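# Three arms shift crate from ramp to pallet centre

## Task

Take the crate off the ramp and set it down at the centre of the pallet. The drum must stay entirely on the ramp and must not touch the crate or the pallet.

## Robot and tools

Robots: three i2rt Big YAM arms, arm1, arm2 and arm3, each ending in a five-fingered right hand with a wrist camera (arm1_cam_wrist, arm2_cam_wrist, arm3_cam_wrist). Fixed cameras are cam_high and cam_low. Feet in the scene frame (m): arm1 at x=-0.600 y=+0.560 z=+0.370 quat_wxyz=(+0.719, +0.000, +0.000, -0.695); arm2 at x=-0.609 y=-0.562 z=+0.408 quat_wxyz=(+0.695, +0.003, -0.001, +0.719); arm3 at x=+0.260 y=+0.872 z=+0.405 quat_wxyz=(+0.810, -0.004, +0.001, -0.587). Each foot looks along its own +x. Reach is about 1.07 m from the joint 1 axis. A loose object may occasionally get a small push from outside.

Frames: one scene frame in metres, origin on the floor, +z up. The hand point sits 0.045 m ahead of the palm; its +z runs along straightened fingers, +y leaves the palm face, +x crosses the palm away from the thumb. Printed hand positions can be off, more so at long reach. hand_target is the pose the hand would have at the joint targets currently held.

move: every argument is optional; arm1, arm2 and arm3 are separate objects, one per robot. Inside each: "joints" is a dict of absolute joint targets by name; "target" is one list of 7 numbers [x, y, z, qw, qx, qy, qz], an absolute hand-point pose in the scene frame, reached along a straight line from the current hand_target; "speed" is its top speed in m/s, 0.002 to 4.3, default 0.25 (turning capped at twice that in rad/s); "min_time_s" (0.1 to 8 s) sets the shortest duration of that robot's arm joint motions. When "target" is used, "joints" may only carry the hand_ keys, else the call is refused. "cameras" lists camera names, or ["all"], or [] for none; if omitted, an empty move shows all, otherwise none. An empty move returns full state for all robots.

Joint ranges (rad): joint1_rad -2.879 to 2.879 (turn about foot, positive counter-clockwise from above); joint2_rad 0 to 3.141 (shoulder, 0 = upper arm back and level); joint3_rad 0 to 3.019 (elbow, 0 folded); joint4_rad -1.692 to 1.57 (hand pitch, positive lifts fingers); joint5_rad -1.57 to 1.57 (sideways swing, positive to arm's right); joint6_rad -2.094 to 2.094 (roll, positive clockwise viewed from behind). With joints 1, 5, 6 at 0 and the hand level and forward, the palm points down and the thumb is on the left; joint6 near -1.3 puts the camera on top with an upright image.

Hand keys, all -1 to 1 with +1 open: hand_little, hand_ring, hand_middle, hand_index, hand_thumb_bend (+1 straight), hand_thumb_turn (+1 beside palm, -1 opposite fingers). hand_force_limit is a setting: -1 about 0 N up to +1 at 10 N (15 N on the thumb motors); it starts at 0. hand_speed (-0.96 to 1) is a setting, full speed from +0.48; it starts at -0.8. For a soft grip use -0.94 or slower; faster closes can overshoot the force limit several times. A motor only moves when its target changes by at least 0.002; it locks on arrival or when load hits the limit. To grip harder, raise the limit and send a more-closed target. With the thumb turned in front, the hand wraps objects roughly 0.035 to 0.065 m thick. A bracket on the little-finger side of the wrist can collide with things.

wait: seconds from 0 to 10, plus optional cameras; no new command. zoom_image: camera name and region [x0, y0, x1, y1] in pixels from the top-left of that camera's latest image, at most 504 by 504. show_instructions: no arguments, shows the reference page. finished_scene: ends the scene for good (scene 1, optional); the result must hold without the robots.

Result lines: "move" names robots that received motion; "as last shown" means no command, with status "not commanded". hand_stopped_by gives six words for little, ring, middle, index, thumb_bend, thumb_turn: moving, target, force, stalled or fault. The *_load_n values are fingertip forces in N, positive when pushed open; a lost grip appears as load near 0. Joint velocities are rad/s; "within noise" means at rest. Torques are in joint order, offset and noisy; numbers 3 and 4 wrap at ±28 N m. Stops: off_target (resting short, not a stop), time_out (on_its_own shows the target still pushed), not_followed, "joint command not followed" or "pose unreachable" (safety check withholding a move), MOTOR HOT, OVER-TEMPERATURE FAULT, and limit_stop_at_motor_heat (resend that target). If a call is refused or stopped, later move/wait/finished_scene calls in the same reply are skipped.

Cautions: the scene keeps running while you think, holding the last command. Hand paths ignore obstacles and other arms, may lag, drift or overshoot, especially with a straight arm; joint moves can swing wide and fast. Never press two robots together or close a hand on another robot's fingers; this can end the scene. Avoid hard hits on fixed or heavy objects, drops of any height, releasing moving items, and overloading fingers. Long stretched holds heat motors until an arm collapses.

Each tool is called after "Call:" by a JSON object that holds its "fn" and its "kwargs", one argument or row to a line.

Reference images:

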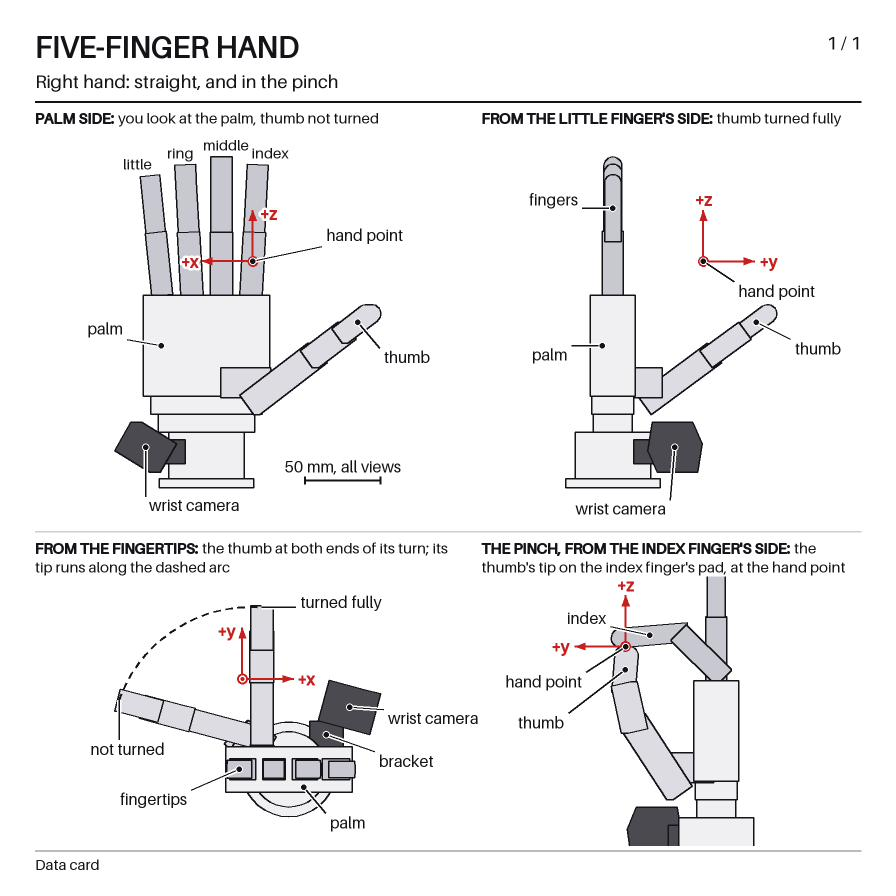

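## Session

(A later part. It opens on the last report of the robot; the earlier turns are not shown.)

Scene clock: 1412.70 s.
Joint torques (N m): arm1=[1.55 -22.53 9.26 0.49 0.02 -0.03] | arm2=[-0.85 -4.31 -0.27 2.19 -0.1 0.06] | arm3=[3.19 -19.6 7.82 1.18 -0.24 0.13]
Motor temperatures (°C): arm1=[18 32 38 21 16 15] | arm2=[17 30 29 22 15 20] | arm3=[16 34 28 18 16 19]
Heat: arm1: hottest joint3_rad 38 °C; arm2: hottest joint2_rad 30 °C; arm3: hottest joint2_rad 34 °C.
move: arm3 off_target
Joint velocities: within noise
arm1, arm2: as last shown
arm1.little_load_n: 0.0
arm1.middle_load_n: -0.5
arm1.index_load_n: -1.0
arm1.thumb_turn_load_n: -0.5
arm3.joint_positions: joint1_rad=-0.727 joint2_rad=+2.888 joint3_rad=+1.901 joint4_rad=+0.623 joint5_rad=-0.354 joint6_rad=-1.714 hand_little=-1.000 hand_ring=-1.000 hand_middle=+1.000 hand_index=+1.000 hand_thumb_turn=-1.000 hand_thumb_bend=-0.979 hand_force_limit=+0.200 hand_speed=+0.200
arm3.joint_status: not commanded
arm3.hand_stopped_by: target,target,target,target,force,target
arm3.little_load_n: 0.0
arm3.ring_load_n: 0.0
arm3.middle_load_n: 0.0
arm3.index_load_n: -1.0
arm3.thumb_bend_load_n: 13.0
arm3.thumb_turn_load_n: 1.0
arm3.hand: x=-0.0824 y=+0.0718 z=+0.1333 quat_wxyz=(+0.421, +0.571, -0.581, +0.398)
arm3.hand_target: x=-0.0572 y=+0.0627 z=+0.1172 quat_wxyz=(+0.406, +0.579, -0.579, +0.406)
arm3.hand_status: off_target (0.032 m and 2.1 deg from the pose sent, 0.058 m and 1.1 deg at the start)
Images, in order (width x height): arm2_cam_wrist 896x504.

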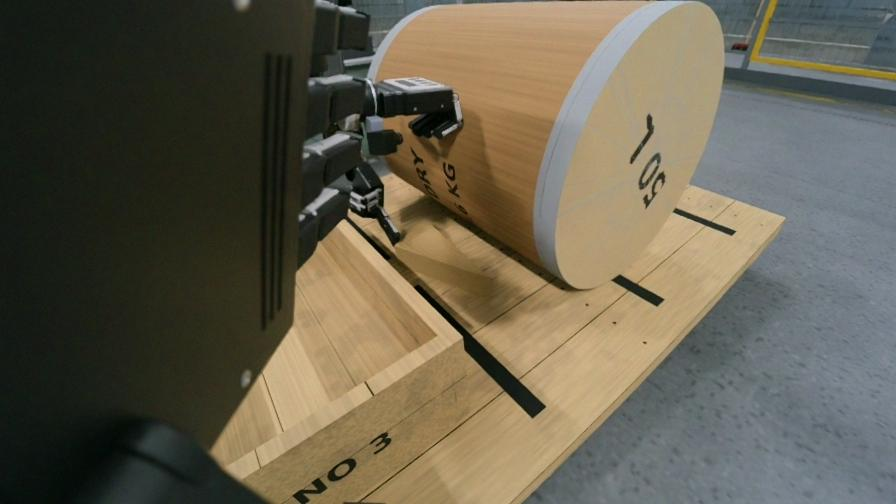

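Call:
{"fn": "move", "kwargs": {
  "arm3": {"target": [-0.056, 0.045, 0.116, 0.4062, 0.5785, -0.5785, 0.4062], "speed": 0.08},
  "cameras": ["arm2_cam_wrist"]
}}

Call:
{"fn": "zoom_image", "kwargs": {
  "camera": "arm2_cam_wrist",
  "region": [350, 60, 650, 340]
}}

Scene clock: 1421.37 s.
Joint torques (N m): arm1=[2.08 -22.65 9.31 0.54 0.01 -0.06] | arm2=[-0.85 -4.37 -0.27 2.24 -0.1 0.06] | arm3=[3.31 -19.72 8.36 1.1 -0.23 0.11]
Motor temperatures (°C): arm1=[18 32 39 21 16 15] | arm2=[17 29 29 22 15 20] | arm3=[16 34 29 18 16 19]
Heat: arm1: hottest joint3_rad 39 °C; arm2: hottest joint2_rad 29 °C; arm3: hottest joint2_rad 34 °C.
move: arm3 off_target
Joint velocities: within noise
arm1.joint_positions: joint1_rad=+0.621 joint2_rad=+2.615 joint3_rad=+1.945 joint4_rad=+0.638 joint5_rad=-0.877 joint6_rad=+0.003 hand_little=-1.000 hand_ring=-1.000 hand_middle=-1.000 hand_index=-1.000 hand_thumb_turn=+1.000 hand_thumb_bend=+1.000 hand_force_limit=+0.200 hand_speed=+0.000
arm1.joint_status: not commanded
arm1.hand_stopped_by: target,target,target,target,target,target
arm1.little_load_n: 0.0
arm1.ring_load_n: 0.0
arm1.middle_load_n: 0.0
arm1.index_load_n: -1.5
arm1.thumb_bend_load_n: 0.0
arm1.thumb_turn_load_n: 0.0
arm1.hand: x=+0.0549 y=-0.0148 z=+0.3283 quat_wxyz=(-0.493, +0.488, -0.522, +0.497)
arm1.hand_target: x=+0.0833 y=+0.0014 z=+0.3553 quat_wxyz=(-0.500, +0.500, -0.500, +0.500)
arm1.hand_status: not commanded
arm2: as last shown
arm3.joint_positions: joint1_rad=-0.718 joint2_rad=+2.910 joint3_rad=+1.963 joint4_rad=+0.585 joint5_rad=-0.345 joint6_rad=-1.710 hand_little=-1.000 hand_ring=-1.000 hand_middle=+1.000 hand_index=+1.000 hand_thumb_turn=-1.000 hand_thumb_bend=-0.979 hand_force_limit=+0.200 hand_speed=+0.200
arm3.joint_status: not commanded
arm3.hand_stopped_by: target,target,target,target,force,target
arm3.little_load_n: 0.0
arm3.ring_load_n: 0.5
arm3.middle_load_n: 0.0
arm3.index_load_n: -1.5
arm3.thumb_bend_load_n: 13.0
arm3.thumb_turn_load_n: 1.0
arm3.hand: x=-0.0826 y=+0.0576 z=+0.1336 quat_wxyz=(+0.421, +0.571, -0.582, +0.398)
arm3.hand_target: x=-0.0550 y=+0.0480 z=+0.1174 quat_wxyz=(+0.406, +0.579, -0.579, +0.406)
arm3.hand_status: off_target (0.034 m and 2.2 deg from the pose sent, 0.041 m and 2.1 deg at the start)
Images, in order (width x height): arm2_cam_wrist 896x504.

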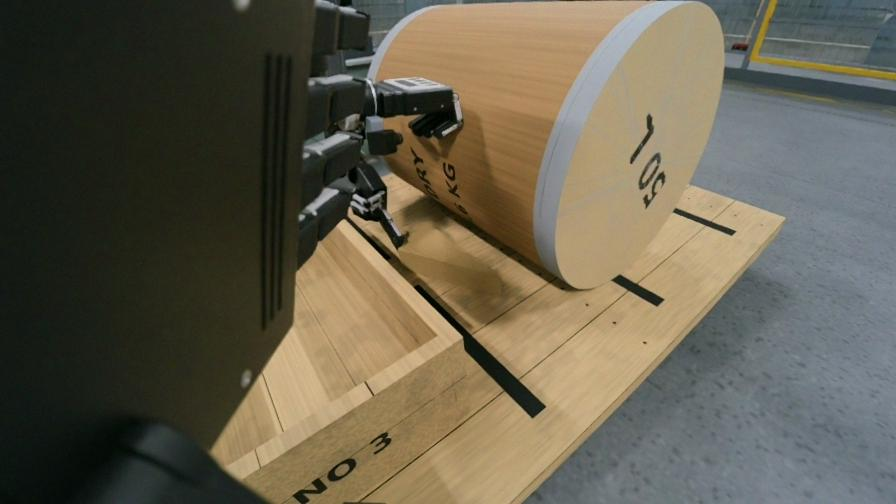

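Scaled by 1.680 from the camera's image (finer frame: 1280x720).

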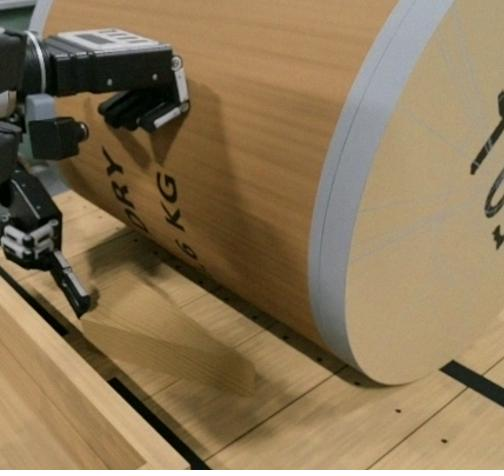

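Call:
{"fn": "move", "kwargs": {
  "arm3": {"target": [-0.066, 0.12, 0.122, 0.4062, 0.5785, -0.5785, 0.4062], "speed": 0.15}
}}

Call:
{"fn": "move", "kwargs": {
  "arm3": {"target": [-0.04, 0.3, 0.14, 0.4062, 0.5785, -0.5785, 0.4062], "speed": 0.2}
}}

Call:
{"fn": "move", "kwargs": {
  "arm1": {"target": [0.055, 0.0, 0.325, 0.5, -0.5, 0.5, -0.5], "speed": 0.05},
  "arm3": {"target": [0.0, 0.4, 0.35, 0.4062, 0.5785, -0.5785, 0.4062], "speed": 0.2},
  "cameras": ["arm2_cam_wrist", "cam_low"]
}}

Call:
{"fn": "zoom_image", "kwargs": {
  "camera": "arm2_cam_wrist",
  "region": [350, 60, 650, 340]
}}

Scene clock: 1442.57 s.
Joint torques (N m): arm1=[1.67 -22.53 9.35 0.55 -0.01 -0.05] | arm2=[-0.85 -4.37 -0.25 2.22 -0.09 0.05] | arm3=[-0.32 -21.13 4.25 2.5 -0.18 -0.11]
Motor temperatures (°C): arm1=[18 33 39 21 16 15] | arm2=[17 29 28 22 15 20] | arm3=[16 38 31 18 16 19]
Heat: arm1: hottest joint3_rad 39 °C; arm2: hottest joint2_rad 29 °C; arm3: hottest joint2_rad 38 °C.
move: arm3 off_target
Joint velocities: within noise
arm1, arm2: as last shown
arm1.thumb_turn_load_n: -0.5
arm3.joint_positions: joint1_rad=-0.730 joint2_rad=+2.850 joint3_rad=+1.716 joint4_rad=+0.725 joint5_rad=-0.399 joint6_rad=-1.710 hand_little=-1.000 hand_ring=-1.000 hand_middle=+1.000 hand_index=+1.000 hand_thumb_turn=-1.000 hand_thumb_bend=-0.979 hand_force_limit=+0.200 hand_speed=+0.200
arm3.joint_status: not commanded
arm3.hand_stopped_by: target,target,target,target,force,target
arm3.little_load_n: 0.0
arm3.ring_load_n: 0.0
arm3.middle_load_n: 0.0
arm3.index_load_n: 0.0
arm3.thumb_bend_load_n: 13.5
arm3.thumb_turn_load_n: 1.0
arm3.hand: x=-0.0539 y=+0.1207 z=+0.1092 quat_wxyz=(+0.393, +0.582, -0.585, +0.406)
arm3.hand_target: x=-0.0661 y=+0.1199 z=+0.1219 quat_wxyz=(+0.406, +0.579, -0.579, +0.406)
arm3.hand_status: off_target (0.018 m and 1.8 deg from the pose sent, 0.066 m and 2.2 deg at the start)
pictures: none

Scene clock: 1444.43 s.
Joint torques (N m): arm1=[1.55 -22.65 9.33 0.47 0 -0.05] | arm2=[-0.85 -4.48 -0.24 2.19 -0.1 0.06] | arm3=[-0.21 -16.67 1.1 2.44 -0.23 -0.12]
Motor temperatures (°C): arm1=[18 33 39 21 16 15] | arm2=[17 29 28 22 15 20] | arm3=[16 38 31 18 16 19]
Heat: arm1: hottest joint3_rad 39 °C; arm2: hottest joint2_rad 29 °C; arm3: hottest joint2_rad 38 °C.
move: arm3 off_target
Joint velocities: within noise
arm1, arm2: as last shown
arm3.joint_positions: joint1_rad=-0.841 joint2_rad=+2.696 joint3_rad=+1.132 joint4_rad=+1.136 joint5_rad=-0.501 joint6_rad=-1.756 hand_little=-1.000 hand_ring=-1.000 hand_middle=+1.000 hand_index=+1.000 hand_thumb_turn=-1.000 hand_thumb_bend=-0.979 hand_force_limit=+0.200 hand_speed=+0.200
arm3.joint_status: not commanded
arm3.hand_stopped_by: target,target,target,target,force,target
arm3.little_load_n: 0.0
arm3.ring_load_n: 0.0
arm3.middle_load_n: 0.0
arm3.index_load_n: 0.0
arm3.thumb_bend_load_n: 13.0
arm3.thumb_turn_load_n: 1.0
arm3.hand: x=-0.0310 y=+0.3001 z=+0.1294 quat_wxyz=(+0.393, +0.581, -0.585, +0.408)
arm3.hand_target: x=-0.0401 y=+0.3000 z=+0.1398 quat_wxyz=(+0.406, +0.579, -0.579, +0.406)
arm3.hand_status: off_target (0.014 m and 1.7 deg from the pose sent, 0.182 m and 1.8 deg at the start)
pictures: none

Scene clock: 1446.47 s.
Joint torques (N m): arm1=[0.32 -21.07 6.42 1.85 -0.11 -0.06] | arm2=[-0.79 -4.42 -0.25 2.21 -0.1 0.05] | arm3=[-0.44 -11.63 2.07 1.26 -0.24 -0.16]
Motor temperatures (°C): arm1=[18 33 39 21 16 15] | arm2=[17 29 28 22 15 20] | arm3=[16 38 30 18 16 19]
Heat: arm1: hottest joint3_rad 39 °C; arm2: hottest joint2_rad 29 °C; arm3: hottest joint2_rad 38 °C.
move: arm1 off_target; arm3 done
Joint velocities: within noise
arm1.joint_positions: joint1_rad=+0.612 joint2_rad=+2.615 joint3_rad=+1.917 joint4_rad=+0.678 joint5_rad=-0.905 joint6_rad=+0.003 hand_little=-1.000 hand_ring=-1.000 hand_middle=-1.000 hand_index=-1.000 hand_thumb_turn=+1.000 hand_thumb_bend=+1.000 hand_force_limit=+0.200 hand_speed=+0.000
arm1.joint_status: not commanded
arm1.hand_stopped_by: target,target,target,target,target,target
arm1.little_load_n: 0.0
arm1.ring_load_n: 0.0
arm1.middle_load_n: 0.0
arm1.index_load_n: -1.0
arm1.thumb_bend_load_n: 0.0
arm1.thumb_turn_load_n: 0.0
arm1.hand: x=+0.0454 y=-0.0106 z=+0.3222 quat_wxyz=(-0.497, +0.493, -0.513, +0.496)
arm1.hand_target: x=+0.0548 y=-0.0001 z=+0.3251 quat_wxyz=(-0.500, +0.500, -0.500, +0.500)
arm1.hand_status: off_target (0.015 m and 1.8 deg from the pose sent, 0.015 m and 3.0 deg at the start)
arm2.joint_positions: joint1_rad=-1.482 joint2_rad=+1.955 joint3_rad=+0.193 joint4_rad=+1.563 joint5_rad=-0.787 joint6_rad=-1.467 hand_little=+1.000 hand_ring=+1.000 hand_middle=+1.000 hand_index=+1.000 hand_thumb_turn=+1.000 hand_thumb_bend=+1.000 hand_force_limit=+0.200 hand_speed=+0.200
arm2.joint_status: not commanded
arm2.hand_stopped_by: target,target,target,target,target,target
arm2.little_load_n: 0.0
arm2.ring_load_n: 0.0
arm2.middle_load_n: 0.0
arm2.index_load_n: 0.0
arm2.thumb_bend_load_n: 0.0
arm2.thumb_turn_load_n: 0.0
arm2.hand: x=-0.2304 y=-0.4176 z=+0.4028 quat_wxyz=(-0.363, +0.712, +0.248, +0.547)
arm2.hand_target: x=-0.2300 y=-0.4200 z=+0.4001 quat_wxyz=(-0.365, +0.714, +0.241, +0.547)
arm2.hand_status: not commanded
arm3.joint_positions: joint1_rad=-0.885 joint2_rad=+2.012 joint3_rad=+0.570 joint4_rad=+1.035 joint5_rad=-0.545 joint6_rad=-1.778 hand_little=-1.000 hand_ring=-1.000 hand_middle=+1.000 hand_index=+1.000 hand_thumb_turn=-1.000 hand_thumb_bend=-0.979 hand_force_limit=+0.200 hand_speed=+0.200
arm3.joint_status: not commanded
arm3.hand_stopped_by: target,target,target,target,force,target
arm3.little_load_n: 0.0
arm3.ring_load_n: 0.0
arm3.middle_load_n: 0.0
arm3.index_load_n: 0.0
arm3.thumb_bend_load_n: 13.0
arm3.thumb_turn_load_n: 1.0
arm3.hand: x=+0.0065 y=+0.3943 z=+0.3500 quat_wxyz=(+0.405, +0.580, -0.575, +0.412)
arm3.hand_target: x=+0.0002 y=+0.3999 z=+0.3500 quat_wxyz=(+0.406, +0.579, -0.579, +0.406)
arm3.hand_status: done (0.009 m and 0.8 deg from the pose sent, 0.244 m and 1.7 deg at the start)
Images, in order (width x height): arm2_cam_wrist 896x504, cam_low 896x504.

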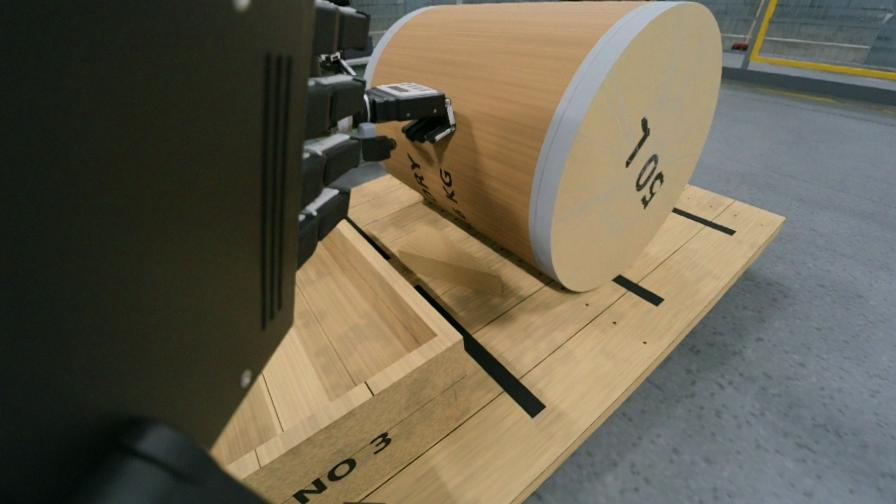

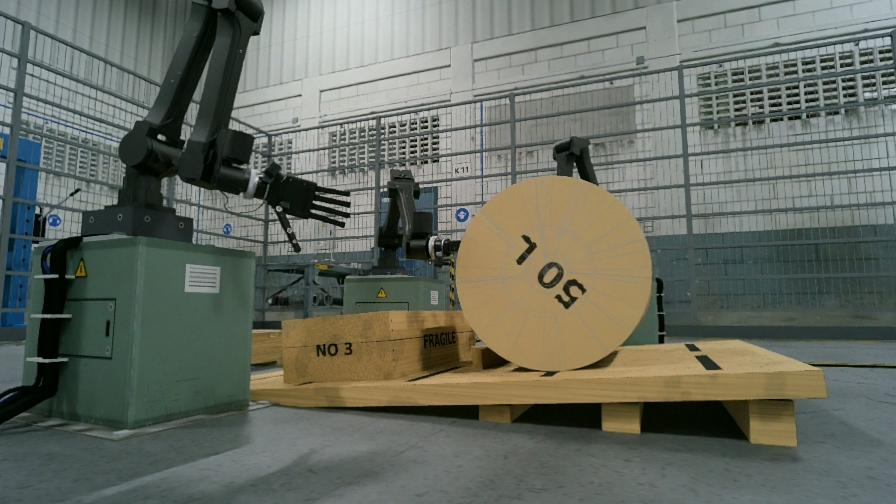

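Scaled by 1.680 from the camera's image (finer frame: 1280x720).

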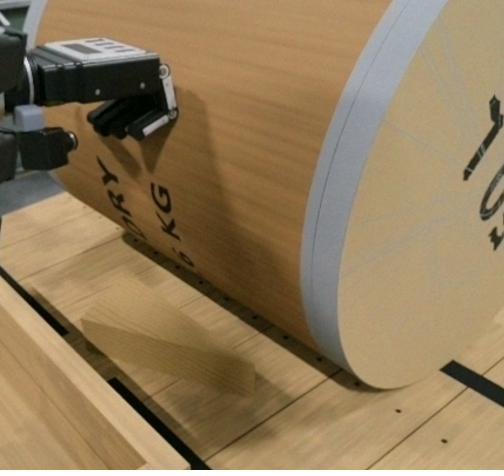

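Call:
{"fn": "move", "kwargs": {
  "arm1": {"target": [0.03, 0.0, 0.297, 0.5, -0.5, 0.5, -0.5], "speed": 0.04},
  "cameras": ["arm2_cam_wrist", "cam_low"]
}}

Call:
{"fn": "zoom_image", "kwargs": {
  "camera": "arm2_cam_wrist",
  "region": [350, 60, 650, 340]
}}

Scene clock: 1453.10 s.
Joint torques (N m): arm1=[-0.03 -19.66 6.26 1.88 0.05 -0.06] | arm2=[-0.91 -4.42 -0.25 2.21 -0.09 0.05] | arm3=[-0.5 -11.58 2.07 1.24 -0.24 -0.12]
Motor temperatures (°C): arm1=[18 33 38 21 16 15] | arm2=[17 29 28 22 15 20] | arm3=[16 37 29 18 16 19]
Heat: arm1: hottest joint3_rad 38 °C; arm2: hottest joint2_rad 29 °C; arm3: hottest joint2_rad 37 °C.
move: arm1 off_target
Joint velocities: within noise
arm1.joint_positions: joint1_rad=+0.587 joint2_rad=+2.626 joint3_rad=+1.867 joint4_rad=+0.748 joint5_rad=-0.936 joint6_rad=+0.003 hand_little=-1.000 hand_ring=-1.000 hand_middle=-1.000 hand_index=-1.000 hand_thumb_turn=+1.000 hand_thumb_bend=+1.000 hand_force_limit=+0.200 hand_speed=+0.000
arm1.joint_status: not commanded
arm1.hand_stopped_by: target,target,target,target,target,target
arm1.little_load_n: 0.0
arm1.ring_load_n: 0.0
arm1.middle_load_n: 0.0
arm1.index_load_n: -1.0
arm1.thumb_bend_load_n: 0.0
arm1.thumb_turn_load_n: -0.5
arm1.hand: x=+0.0226 y=-0.0091 z=+0.3028 quat_wxyz=(-0.498, +0.495, -0.508, +0.498)
arm1.hand_target: x=+0.0299 y=+0.0002 z=+0.2970 quat_wxyz=(-0.500, +0.500, -0.500, +0.500)
arm1.hand_status: off_target (0.013 m and 1.1 deg from the pose sent, 0.031 m and 1.8 deg at the start)
arm2, arm3: as last shown
arm3.thumb_bend_load_n: 13.5
arm3.thumb_turn_load_n: 1.5
Images, in order (width x height): arm2_cam_wrist 896x504, cam_low 896x504.

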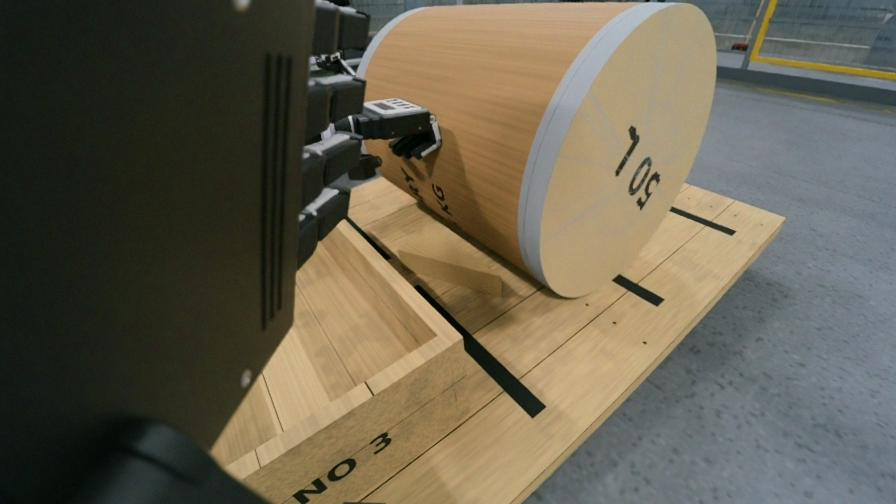

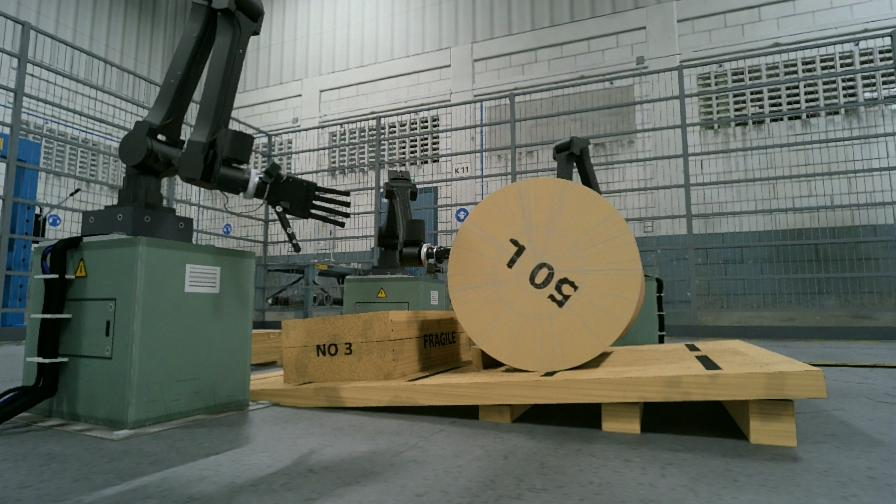

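Scaled by 1.680 from the camera's image (finer frame: 1280x720).

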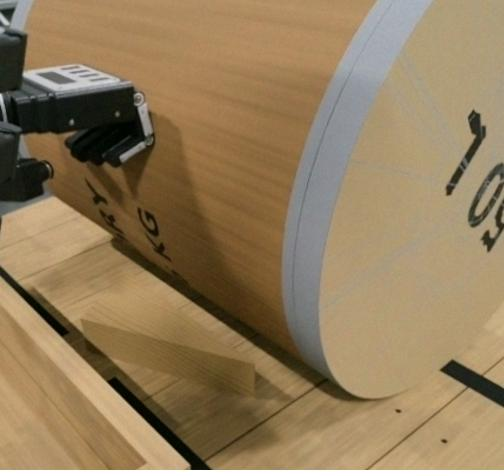

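Call:
{"fn": "move", "kwargs": {
  "arm1": {"target": [0.01, 0.0, 0.272, 0.5, -0.5, 0.5, -0.5], "speed": 0.04},
  "cameras": ["arm2_cam_wrist", "cam_low"]
}}

Call:
{"fn": "zoom_image", "kwargs": {
  "camera": "arm2_cam_wrist",
  "region": [350, 60, 650, 340]
}}

Scene clock: 1458.70 s.
Joint torques (N m): arm1=[0.56 -18.96 5.98 1.62 0.32 -0.06] | arm2=[-0.85 -4.37 -0.27 2.21 -0.09 0.05] | arm3=[-0.44 -11.63 2.07 1.24 -0.24 -0.11]
Motor temperatures (°C): arm1=[18 33 37 21 16 15] | arm2=[17 29 28 22 15 20] | arm3=[16 37 28 18 16 19]
Heat: arm1: hottest joint3_rad 37 °C; arm2: hottest joint2_rad 29 °C; arm3: hottest joint2_rad 37 °C.
move: arm1 off_target
Joint velocities: within noise
arm1.joint_positions: joint1_rad=+0.562 joint2_rad=+2.649 joint3_rad=+1.838 joint4_rad=+0.807 joint5_rad=-0.964 joint6_rad=+0.003 hand_little=-1.000 hand_ring=-1.000 hand_middle=-1.000 hand_index=-1.000 hand_thumb_turn=+1.000 hand_thumb_bend=+1.000 hand_force_limit=+0.200 hand_speed=+0.000
arm1.joint_status: not commanded
arm1.hand_stopped_by: target,target,target,target,target,target
arm1.little_load_n: 0.0
arm1.ring_load_n: 0.0
arm1.middle_load_n: 0.0
arm1.index_load_n: -1.0
arm1.thumb_bend_load_n: 0.0
arm1.thumb_turn_load_n: 0.0
arm1.hand: x=+0.0013 y=-0.0102 z=+0.2817 quat_wxyz=(-0.499, +0.496, -0.505, +0.500)
arm1.hand_target: x=+0.0096 y=+0.0003 z=+0.2721 quat_wxyz=(-0.500, +0.500, -0.500, +0.500)
arm1.hand_status: off_target (0.017 m and 0.7 deg from the pose sent, 0.035 m and 1.1 deg at the start)
arm2, arm3: as last shown
arm2.middle_load_n: -0.5
arm3.thumb_turn_load_n: 1.0
Images, in order (width x height): arm2_cam_wrist 896x504, cam_low 896x504.

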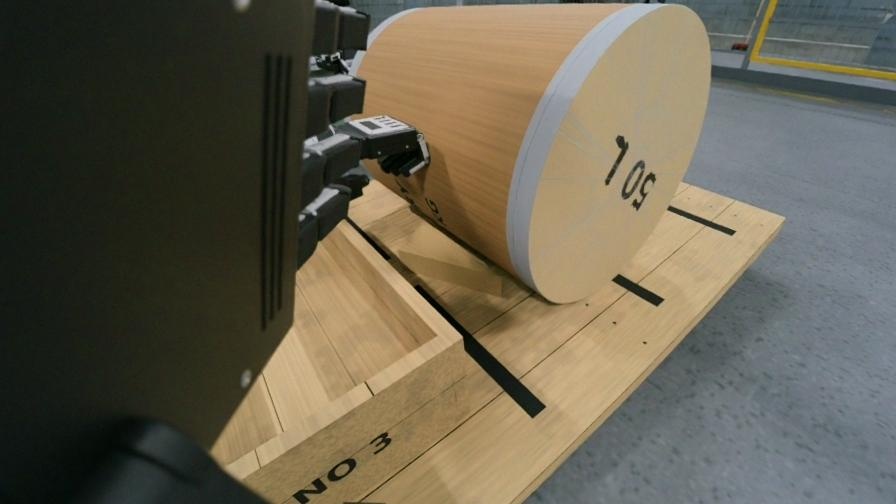

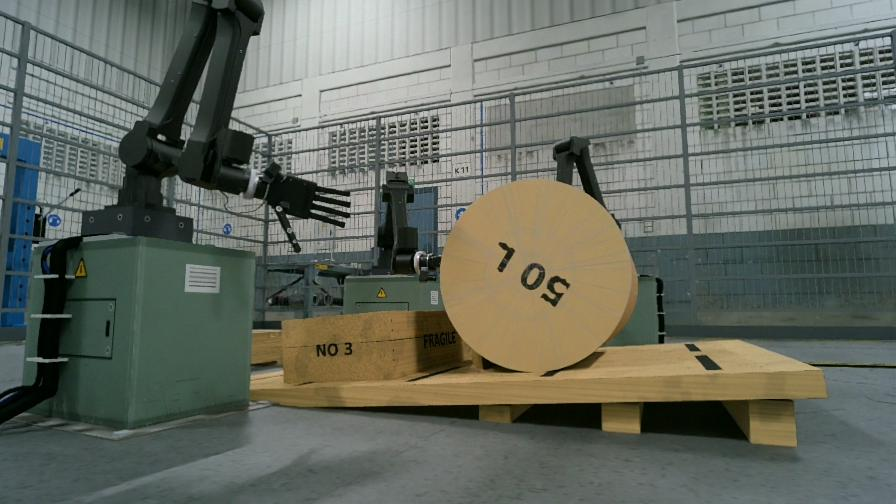

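Scaled by 1.680 from the camera's image (finer frame: 1280x720).

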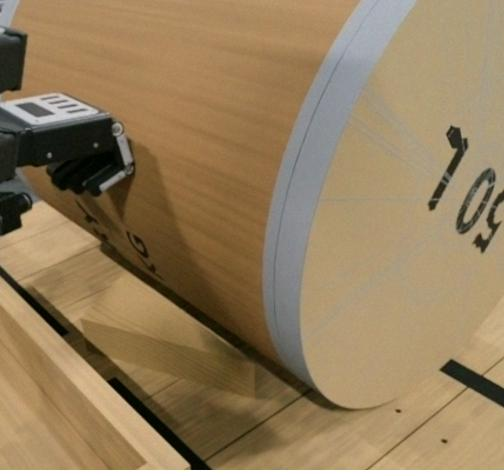

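Call:
{"fn": "move", "kwargs": {
  "arm1": {"target": [-0.012, 0.0, 0.25, 0.5, -0.5, 0.5, -0.5], "speed": 0.04},
  "cameras": ["arm2_cam_wrist", "cam_low"]
}}

Call:
{"fn": "zoom_image", "kwargs": {
  "camera": "arm2_cam_wrist",
  "region": [350, 60, 650, 340]
}}

Scene clock: 1465.13 s.
Joint torques (N m): arm1=[0.09 -19.49 5.65 1.74 0.09 -0.01] | arm2=[-0.91 -4.42 -0.25 2.18 -0.1 0.06] | arm3=[-0.44 -11.58 2.09 1.24 -0.24 -0.12]
Motor temperatures (°C): arm1=[18 33 36 22 16 15] | arm2=[17 28 28 22 15 20] | arm3=[16 36 28 18 16 19]
Heat: arm1: hottest joint3_rad 36 °C; arm2: hottest joint2_rad 28 °C; arm3: hottest joint2_rad 36 °C.
move: arm1 off_target
Joint velocities: within noise
arm1.joint_positions: joint1_rad=+0.539 joint2_rad=+2.680 joint3_rad=+1.812 joint4_rad=+0.856 joint5_rad=-0.983 joint6_rad=+0.003 hand_little=-1.000 hand_ring=-1.000 hand_middle=-1.000 hand_index=-1.000 hand_thumb_turn=+1.000 hand_thumb_bend=+1.000 hand_force_limit=+0.200 hand_speed=+0.000
arm1.joint_status: not commanded
arm1.hand_stopped_by: target,target,target,target,target,target
arm1.little_load_n: 0.0
arm1.ring_load_n: 0.0
arm1.middle_load_n: 0.0
arm1.index_load_n: -1.0
arm1.thumb_bend_load_n: 0.0
arm1.thumb_turn_load_n: 0.0
arm1.hand: x=-0.0194 y=-0.0088 z=+0.2542 quat_wxyz=(-0.499, +0.495, -0.509, +0.498)
arm1.hand_target: x=-0.0121 y=+0.0002 z=+0.2500 quat_wxyz=(-0.500, +0.500, -0.500, +0.500)
arm1.hand_status: off_target (0.012 m and 1.2 deg from the pose sent, 0.036 m and 0.7 deg at the start)
arm2, arm3: as last shown
arm2.middle_load_n: 0.0
Images, in order (width x height): arm2_cam_wrist 896x504, cam_low 896x504.

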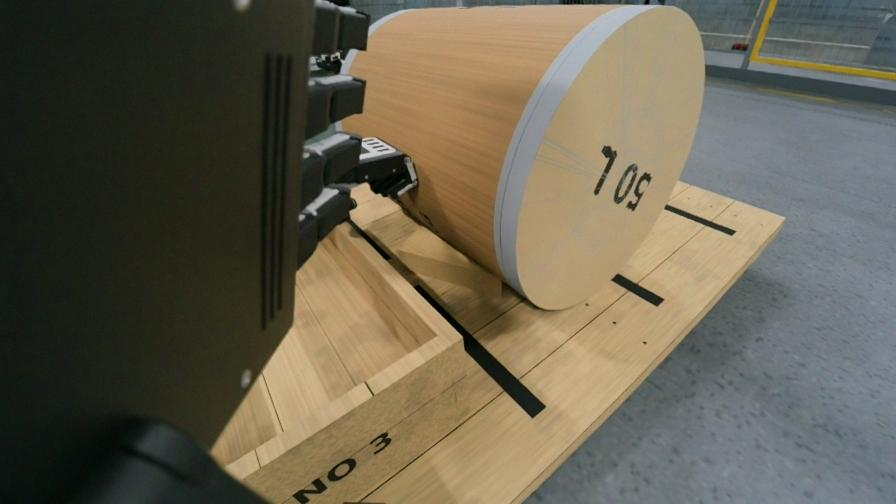

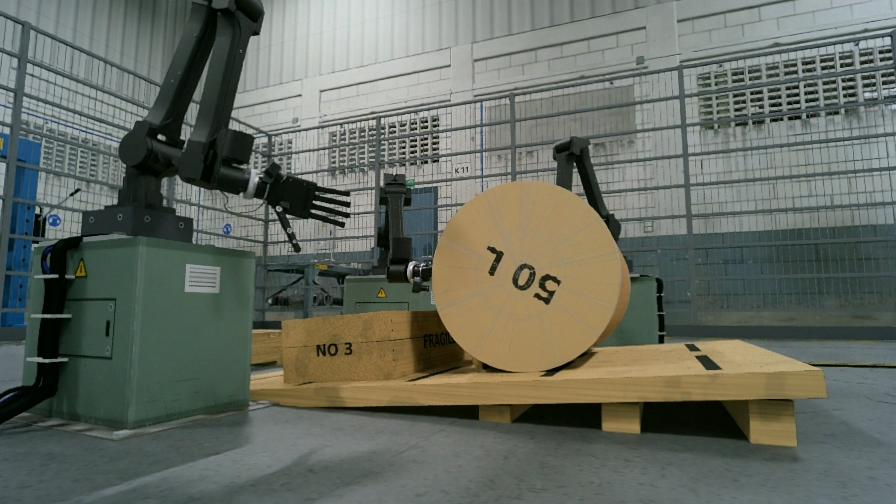

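Scaled by 1.680 from the camera's image (finer frame: 1280x720).

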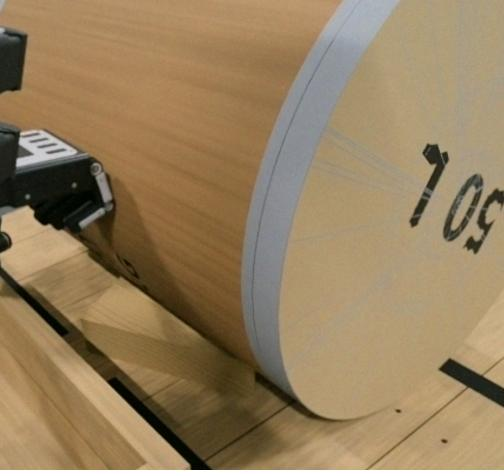

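Call:
{"fn": "move", "kwargs": {
  "arm1": {"target": [-0.035, 0.0, 0.236, 0.5, -0.5, 0.5, -0.5], "speed": 0.04},
  "cameras": ["arm2_cam_wrist", "cam_low"]
}}

Call:
{"fn": "zoom_image", "kwargs": {
  "camera": "arm2_cam_wrist",
  "region": [350, 60, 650, 340]
}}

Scene clock: 1474.23 s.
Joint torques (N m): arm1=[-1.85 -18.96 4.96 1.66 -0.07 -0.07] | arm2=[-0.97 -4.31 -0.25 2.18 -0.1 0.06] | arm3=[-0.44 -11.58 2.07 1.22 -0.24 -0.12]
Motor temperatures (°C): arm1=[18 34 35 22 16 15] | arm2=[17 28 27 22 15 20] | arm3=[16 35 27 18 16 19]
Heat: arm1: hottest joint3_rad 35 °C; arm2: hottest joint2_rad 28 °C; arm3: hottest joint2_rad 35 °C.
move: arm1 off_target
Joint velocities: within noise
arm1.joint_positions: joint1_rad=+0.538 joint2_rad=+2.688 joint3_rad=+1.781 joint4_rad=+0.900 joint5_rad=-1.007 joint6_rad=+0.003 hand_little=-1.000 hand_ring=-1.000 hand_middle=-1.000 hand_index=-1.000 hand_thumb_turn=+1.000 hand_thumb_bend=+1.000 hand_force_limit=+0.200 hand_speed=+0.000
arm1.joint_status: not commanded
arm1.hand_stopped_by: target,target,target,target,target,target
arm1.little_load_n: 0.0
arm1.ring_load_n: 0.0
arm1.middle_load_n: 0.0
arm1.index_load_n: 0.0
arm1.thumb_bend_load_n: 0.0
arm1.thumb_turn_load_n: 0.0
arm1.hand: x=-0.0266 y=+0.0036 z=+0.2426 quat_wxyz=(-0.504, +0.501, -0.501, +0.494)
arm1.hand_target: x=-0.0349 y=+0.0003 z=+0.2361 quat_wxyz=(-0.500, +0.500, -0.500, +0.500)
arm1.hand_status: off_target (0.011 m and 0.8 deg from the pose sent, 0.026 m and 1.2 deg at the start)
arm2, arm3: as last shown
arm3.thumb_bend_load_n: 13.0
Images, in order (width x height): arm2_cam_wrist 896x504, cam_low 896x504.

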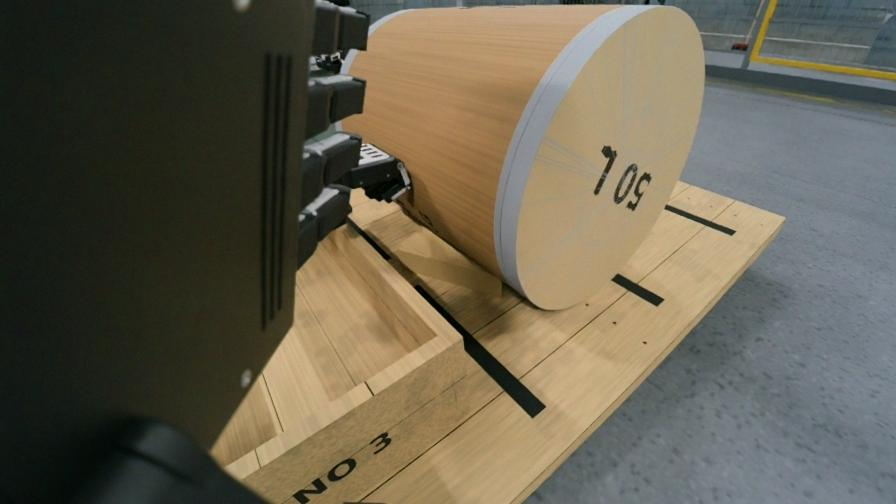

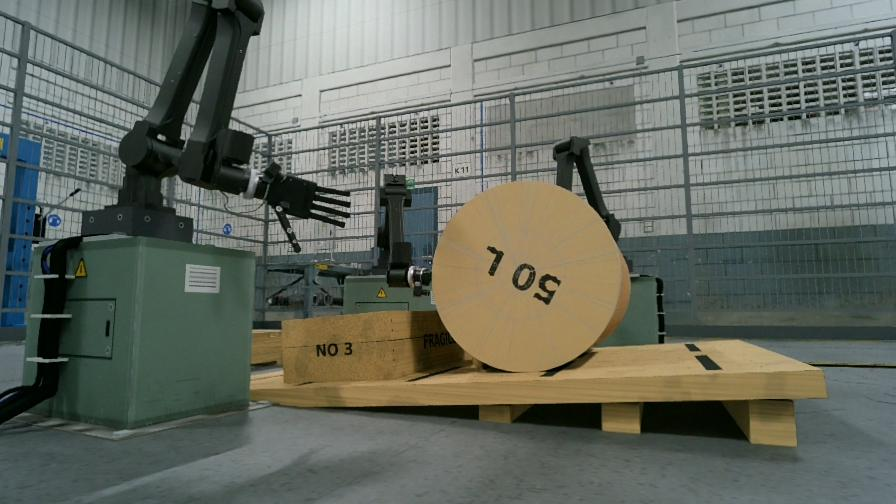

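Scaled by 1.680 from the camera's image (finer frame: 1280x720).

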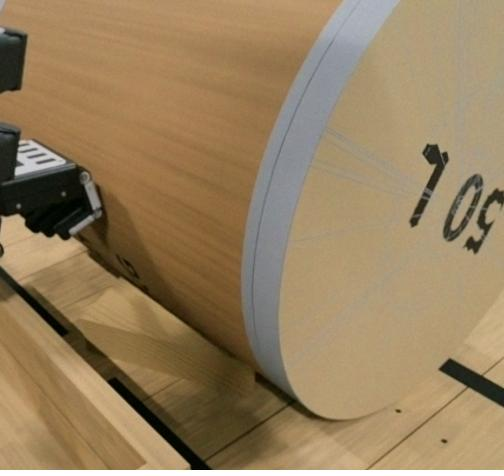

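Call:
{"fn": "move", "kwargs": {
  "arm1": {"target": [-0.065, 0.01, 0.245, 0.5, -0.5, 0.5, -0.5], "speed": 0.05},
  "cameras": ["cam_low", "arm1_cam_wrist"]
}}

Call:
{"fn": "wait", "kwargs": {
  "seconds": 2,
  "cameras": ["arm2_cam_wrist", "cam_low"]
}}

Scene clock: 1480.10 s.
Joint torques (N m): arm1=[-1.49 -20.6 4.46 1.69 -0.08 -0.06] | arm2=[-0.79 -4.42 -0.24 2.21 -0.1 0.06] | arm3=[-0.44 -11.58 2.07 1.24 -0.24 -0.12]
Motor temperatures (°C): arm1=[18 34 35 22 16 15] | arm2=[17 28 27 22 15 20] | arm3=[16 35 26 18 16 19]
Heat: arm1: hottest joint3_rad 35 °C; arm2: hottest joint2_rad 28 °C; arm3: hottest joint2_rad 35 °C.
move: arm1 off_target
Joint velocities: within noise
arm1.joint_positions: joint1_rad=+0.505 joint2_rad=+2.661 joint3_rad=+1.668 joint4_rad=+0.957 joint5_rad=-1.037 joint6_rad=+0.003 hand_little=-1.000 hand_ring=-1.000 hand_middle=-1.000 hand_index=-1.000 hand_thumb_turn=+1.000 hand_thumb_bend=+1.000 hand_force_limit=+0.200 hand_speed=+0.000
arm1.joint_status: not commanded
arm1.hand_stopped_by: target,target,target,target,target,target
arm1.little_load_n: 0.0
arm1.ring_load_n: 0.0
arm1.middle_load_n: 0.0
arm1.index_load_n: 0.0
arm1.thumb_bend_load_n: 0.0
arm1.thumb_turn_load_n: -0.5
arm1.hand: x=-0.0622 y=+0.0179 z=+0.2296 quat_wxyz=(-0.505, +0.497, -0.512, +0.485)
arm1.hand_target: x=-0.0648 y=+0.0100 z=+0.2449 quat_wxyz=(-0.500, +0.500, -0.500, +0.500)
arm1.hand_status: off_target (0.018 m and 2.3 deg from the pose sent, 0.039 m and 0.8 deg at the start)
arm2, arm3: as last shown
pictures: arm1_cam_wrist, cam_low
Images, in order (width x height): arm1_cam_wrist 896x504, cam_low 896x504.

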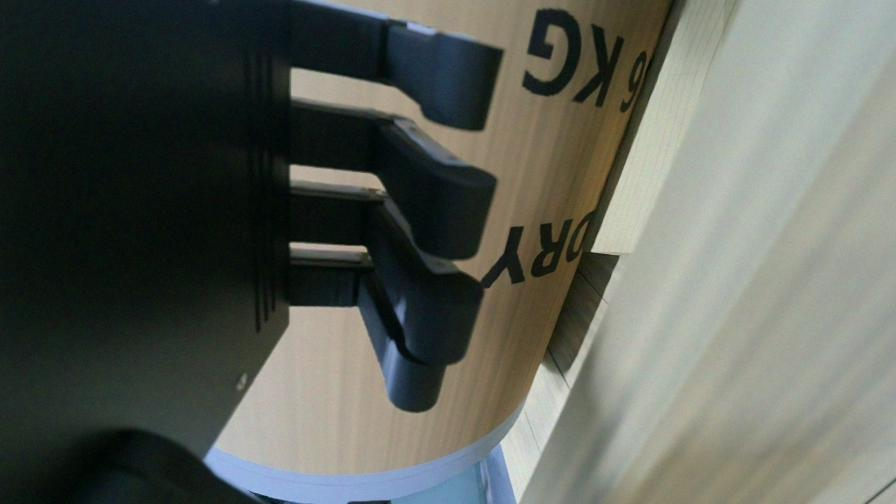

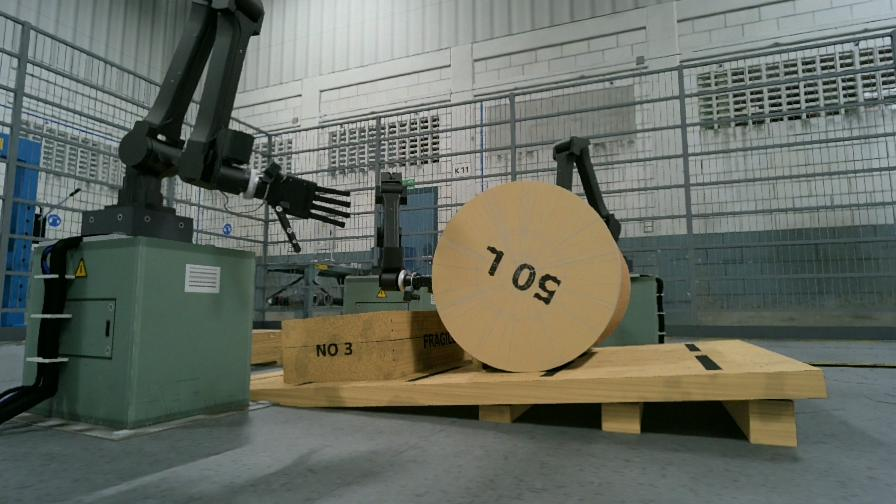

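Scene clock: 1482.10 s.
Joint torques (N m): arm1=[-1.49 -21.01 4.46 1.72 -0.09 -0.06] | arm2=[-0.97 -4.37 -0.24 2.21 -0.1 0.05] | arm3=[-0.5 -11.58 2.07 1.25 -0.24 -0.12]
Motor temperatures (°C): arm1=[18 35 35 22 16 15] | arm2=[17 28 27 22 15 20] | arm3=[16 35 26 18 16 19]
Heat: arm1: hottest joint2_rad 35 °C; arm2: hottest joint2_rad 28 °C; arm3: hottest joint2_rad 35 °C.
Joint velocities: within noise
arm1.joint_positions: joint1_rad=+0.505 joint2_rad=+2.661 joint3_rad=+1.668 joint4_rad=+0.957 joint5_rad=-1.037 joint6_rad=+0.003 hand_little=-1.000 hand_ring=-1.000 hand_middle=-1.000 hand_index=-1.000 hand_thumb_turn=+1.000 hand_thumb_bend=+1.000 hand_force_limit=+0.200 hand_speed=+0.000
arm1.joint_status: not commanded
arm1.hand_stopped_by: target,target,target,target,target,target
arm1.little_load_n: 0.0
arm1.ring_load_n: 0.0
arm1.middle_load_n: 0.0
arm1.index_load_n: 0.0
arm1.thumb_bend_load_n: 0.0
arm1.thumb_turn_load_n: 0.0
arm1.hand: x=-0.0622 y=+0.0179 z=+0.2296 quat_wxyz=(-0.505, +0.497, -0.512, +0.485)
arm1.hand_target: x=-0.0648 y=+0.0100 z=+0.2449 quat_wxyz=(-0.500, +0.500, -0.500, +0.500)
arm1.hand_status: off_target (0.018 m and 2.3 deg from the pose sent, 0.039 m and 0.8 deg at the start)
arm2.joint_positions: joint1_rad=-1.482 joint2_rad=+1.955 joint3_rad=+0.193 joint4_rad=+1.563 joint5_rad=-0.787 joint6_rad=-1.467 hand_little=+1.000 hand_ring=+1.000 hand_middle=+1.000 hand_index=+1.000 hand_thumb_turn=+1.000 hand_thumb_bend=+1.000 hand_force_limit=+0.200 hand_speed=+0.200
arm2.joint_status: not commanded
arm2.hand_stopped_by: target,target,target,target,target,target
arm2.little_load_n: 0.0
arm2.ring_load_n: 0.0
arm2.middle_load_n: 0.0
arm2.index_load_n: 0.0
arm2.thumb_bend_load_n: 0.0
arm2.thumb_turn_load_n: 0.0
arm2.hand: x=-0.2304 y=-0.4176 z=+0.4028 quat_wxyz=(-0.363, +0.712, +0.248, +0.547)
arm2.hand_target: x=-0.2300 y=-0.4200 z=+0.4001 quat_wxyz=(-0.365, +0.714, +0.241, +0.547)
arm2.hand_status: not commanded
arm3.joint_positions: joint1_rad=-0.885 joint2_rad=+2.012 joint3_rad=+0.570 joint4_rad=+1.035 joint5_rad=-0.545 joint6_rad=-1.778 hand_little=-1.000 hand_ring=-1.000 hand_middle=+1.000 hand_index=+1.000 hand_thumb_turn=-1.000 hand_thumb_bend=-0.979 hand_force_limit=+0.200 hand_speed=+0.200
arm3.joint_status: not commanded
arm3.hand_stopped_by: target,target,target,target,force,target
arm3.little_load_n: 0.0
arm3.ring_load_n: 0.0
arm3.middle_load_n: 0.0
arm3.index_load_n: 0.0
arm3.thumb_bend_load_n: 13.0
arm3.thumb_turn_load_n: 1.0
arm3.hand: x=+0.0065 y=+0.3943 z=+0.3500 quat_wxyz=(+0.405, +0.580, -0.575, +0.412)
arm3.hand_target: x=+0.0002 y=+0.3999 z=+0.3500 quat_wxyz=(+0.406, +0.579, -0.579, +0.406)
arm3.hand_status: not commanded
wait: 2.00 s; at rest by 0.27 s
Images, in order (width x height): arm2_cam_wrist 896x504, cam_low 896x504.

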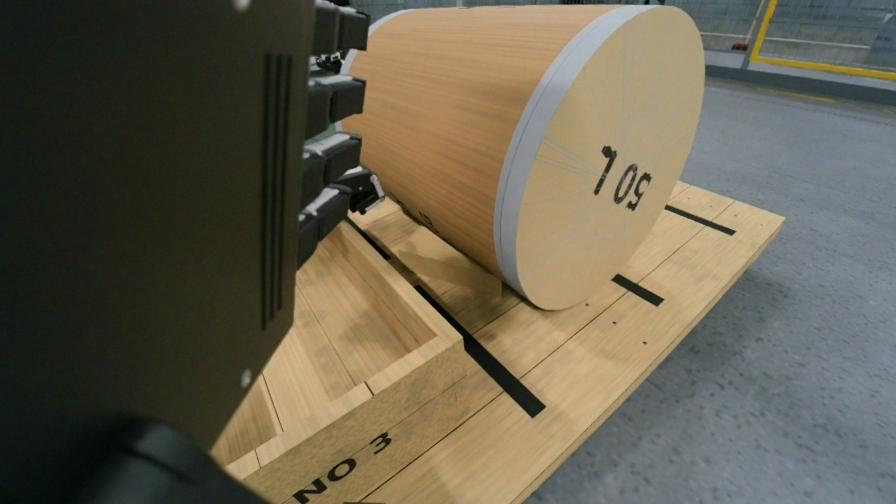

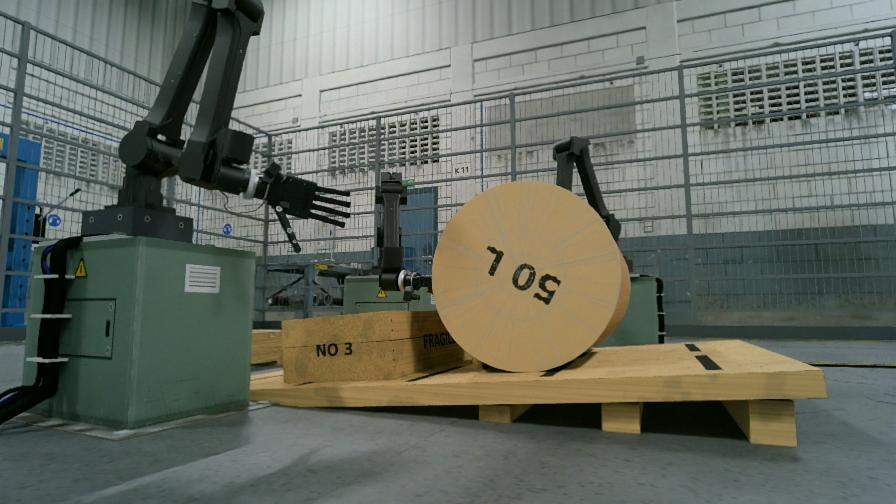

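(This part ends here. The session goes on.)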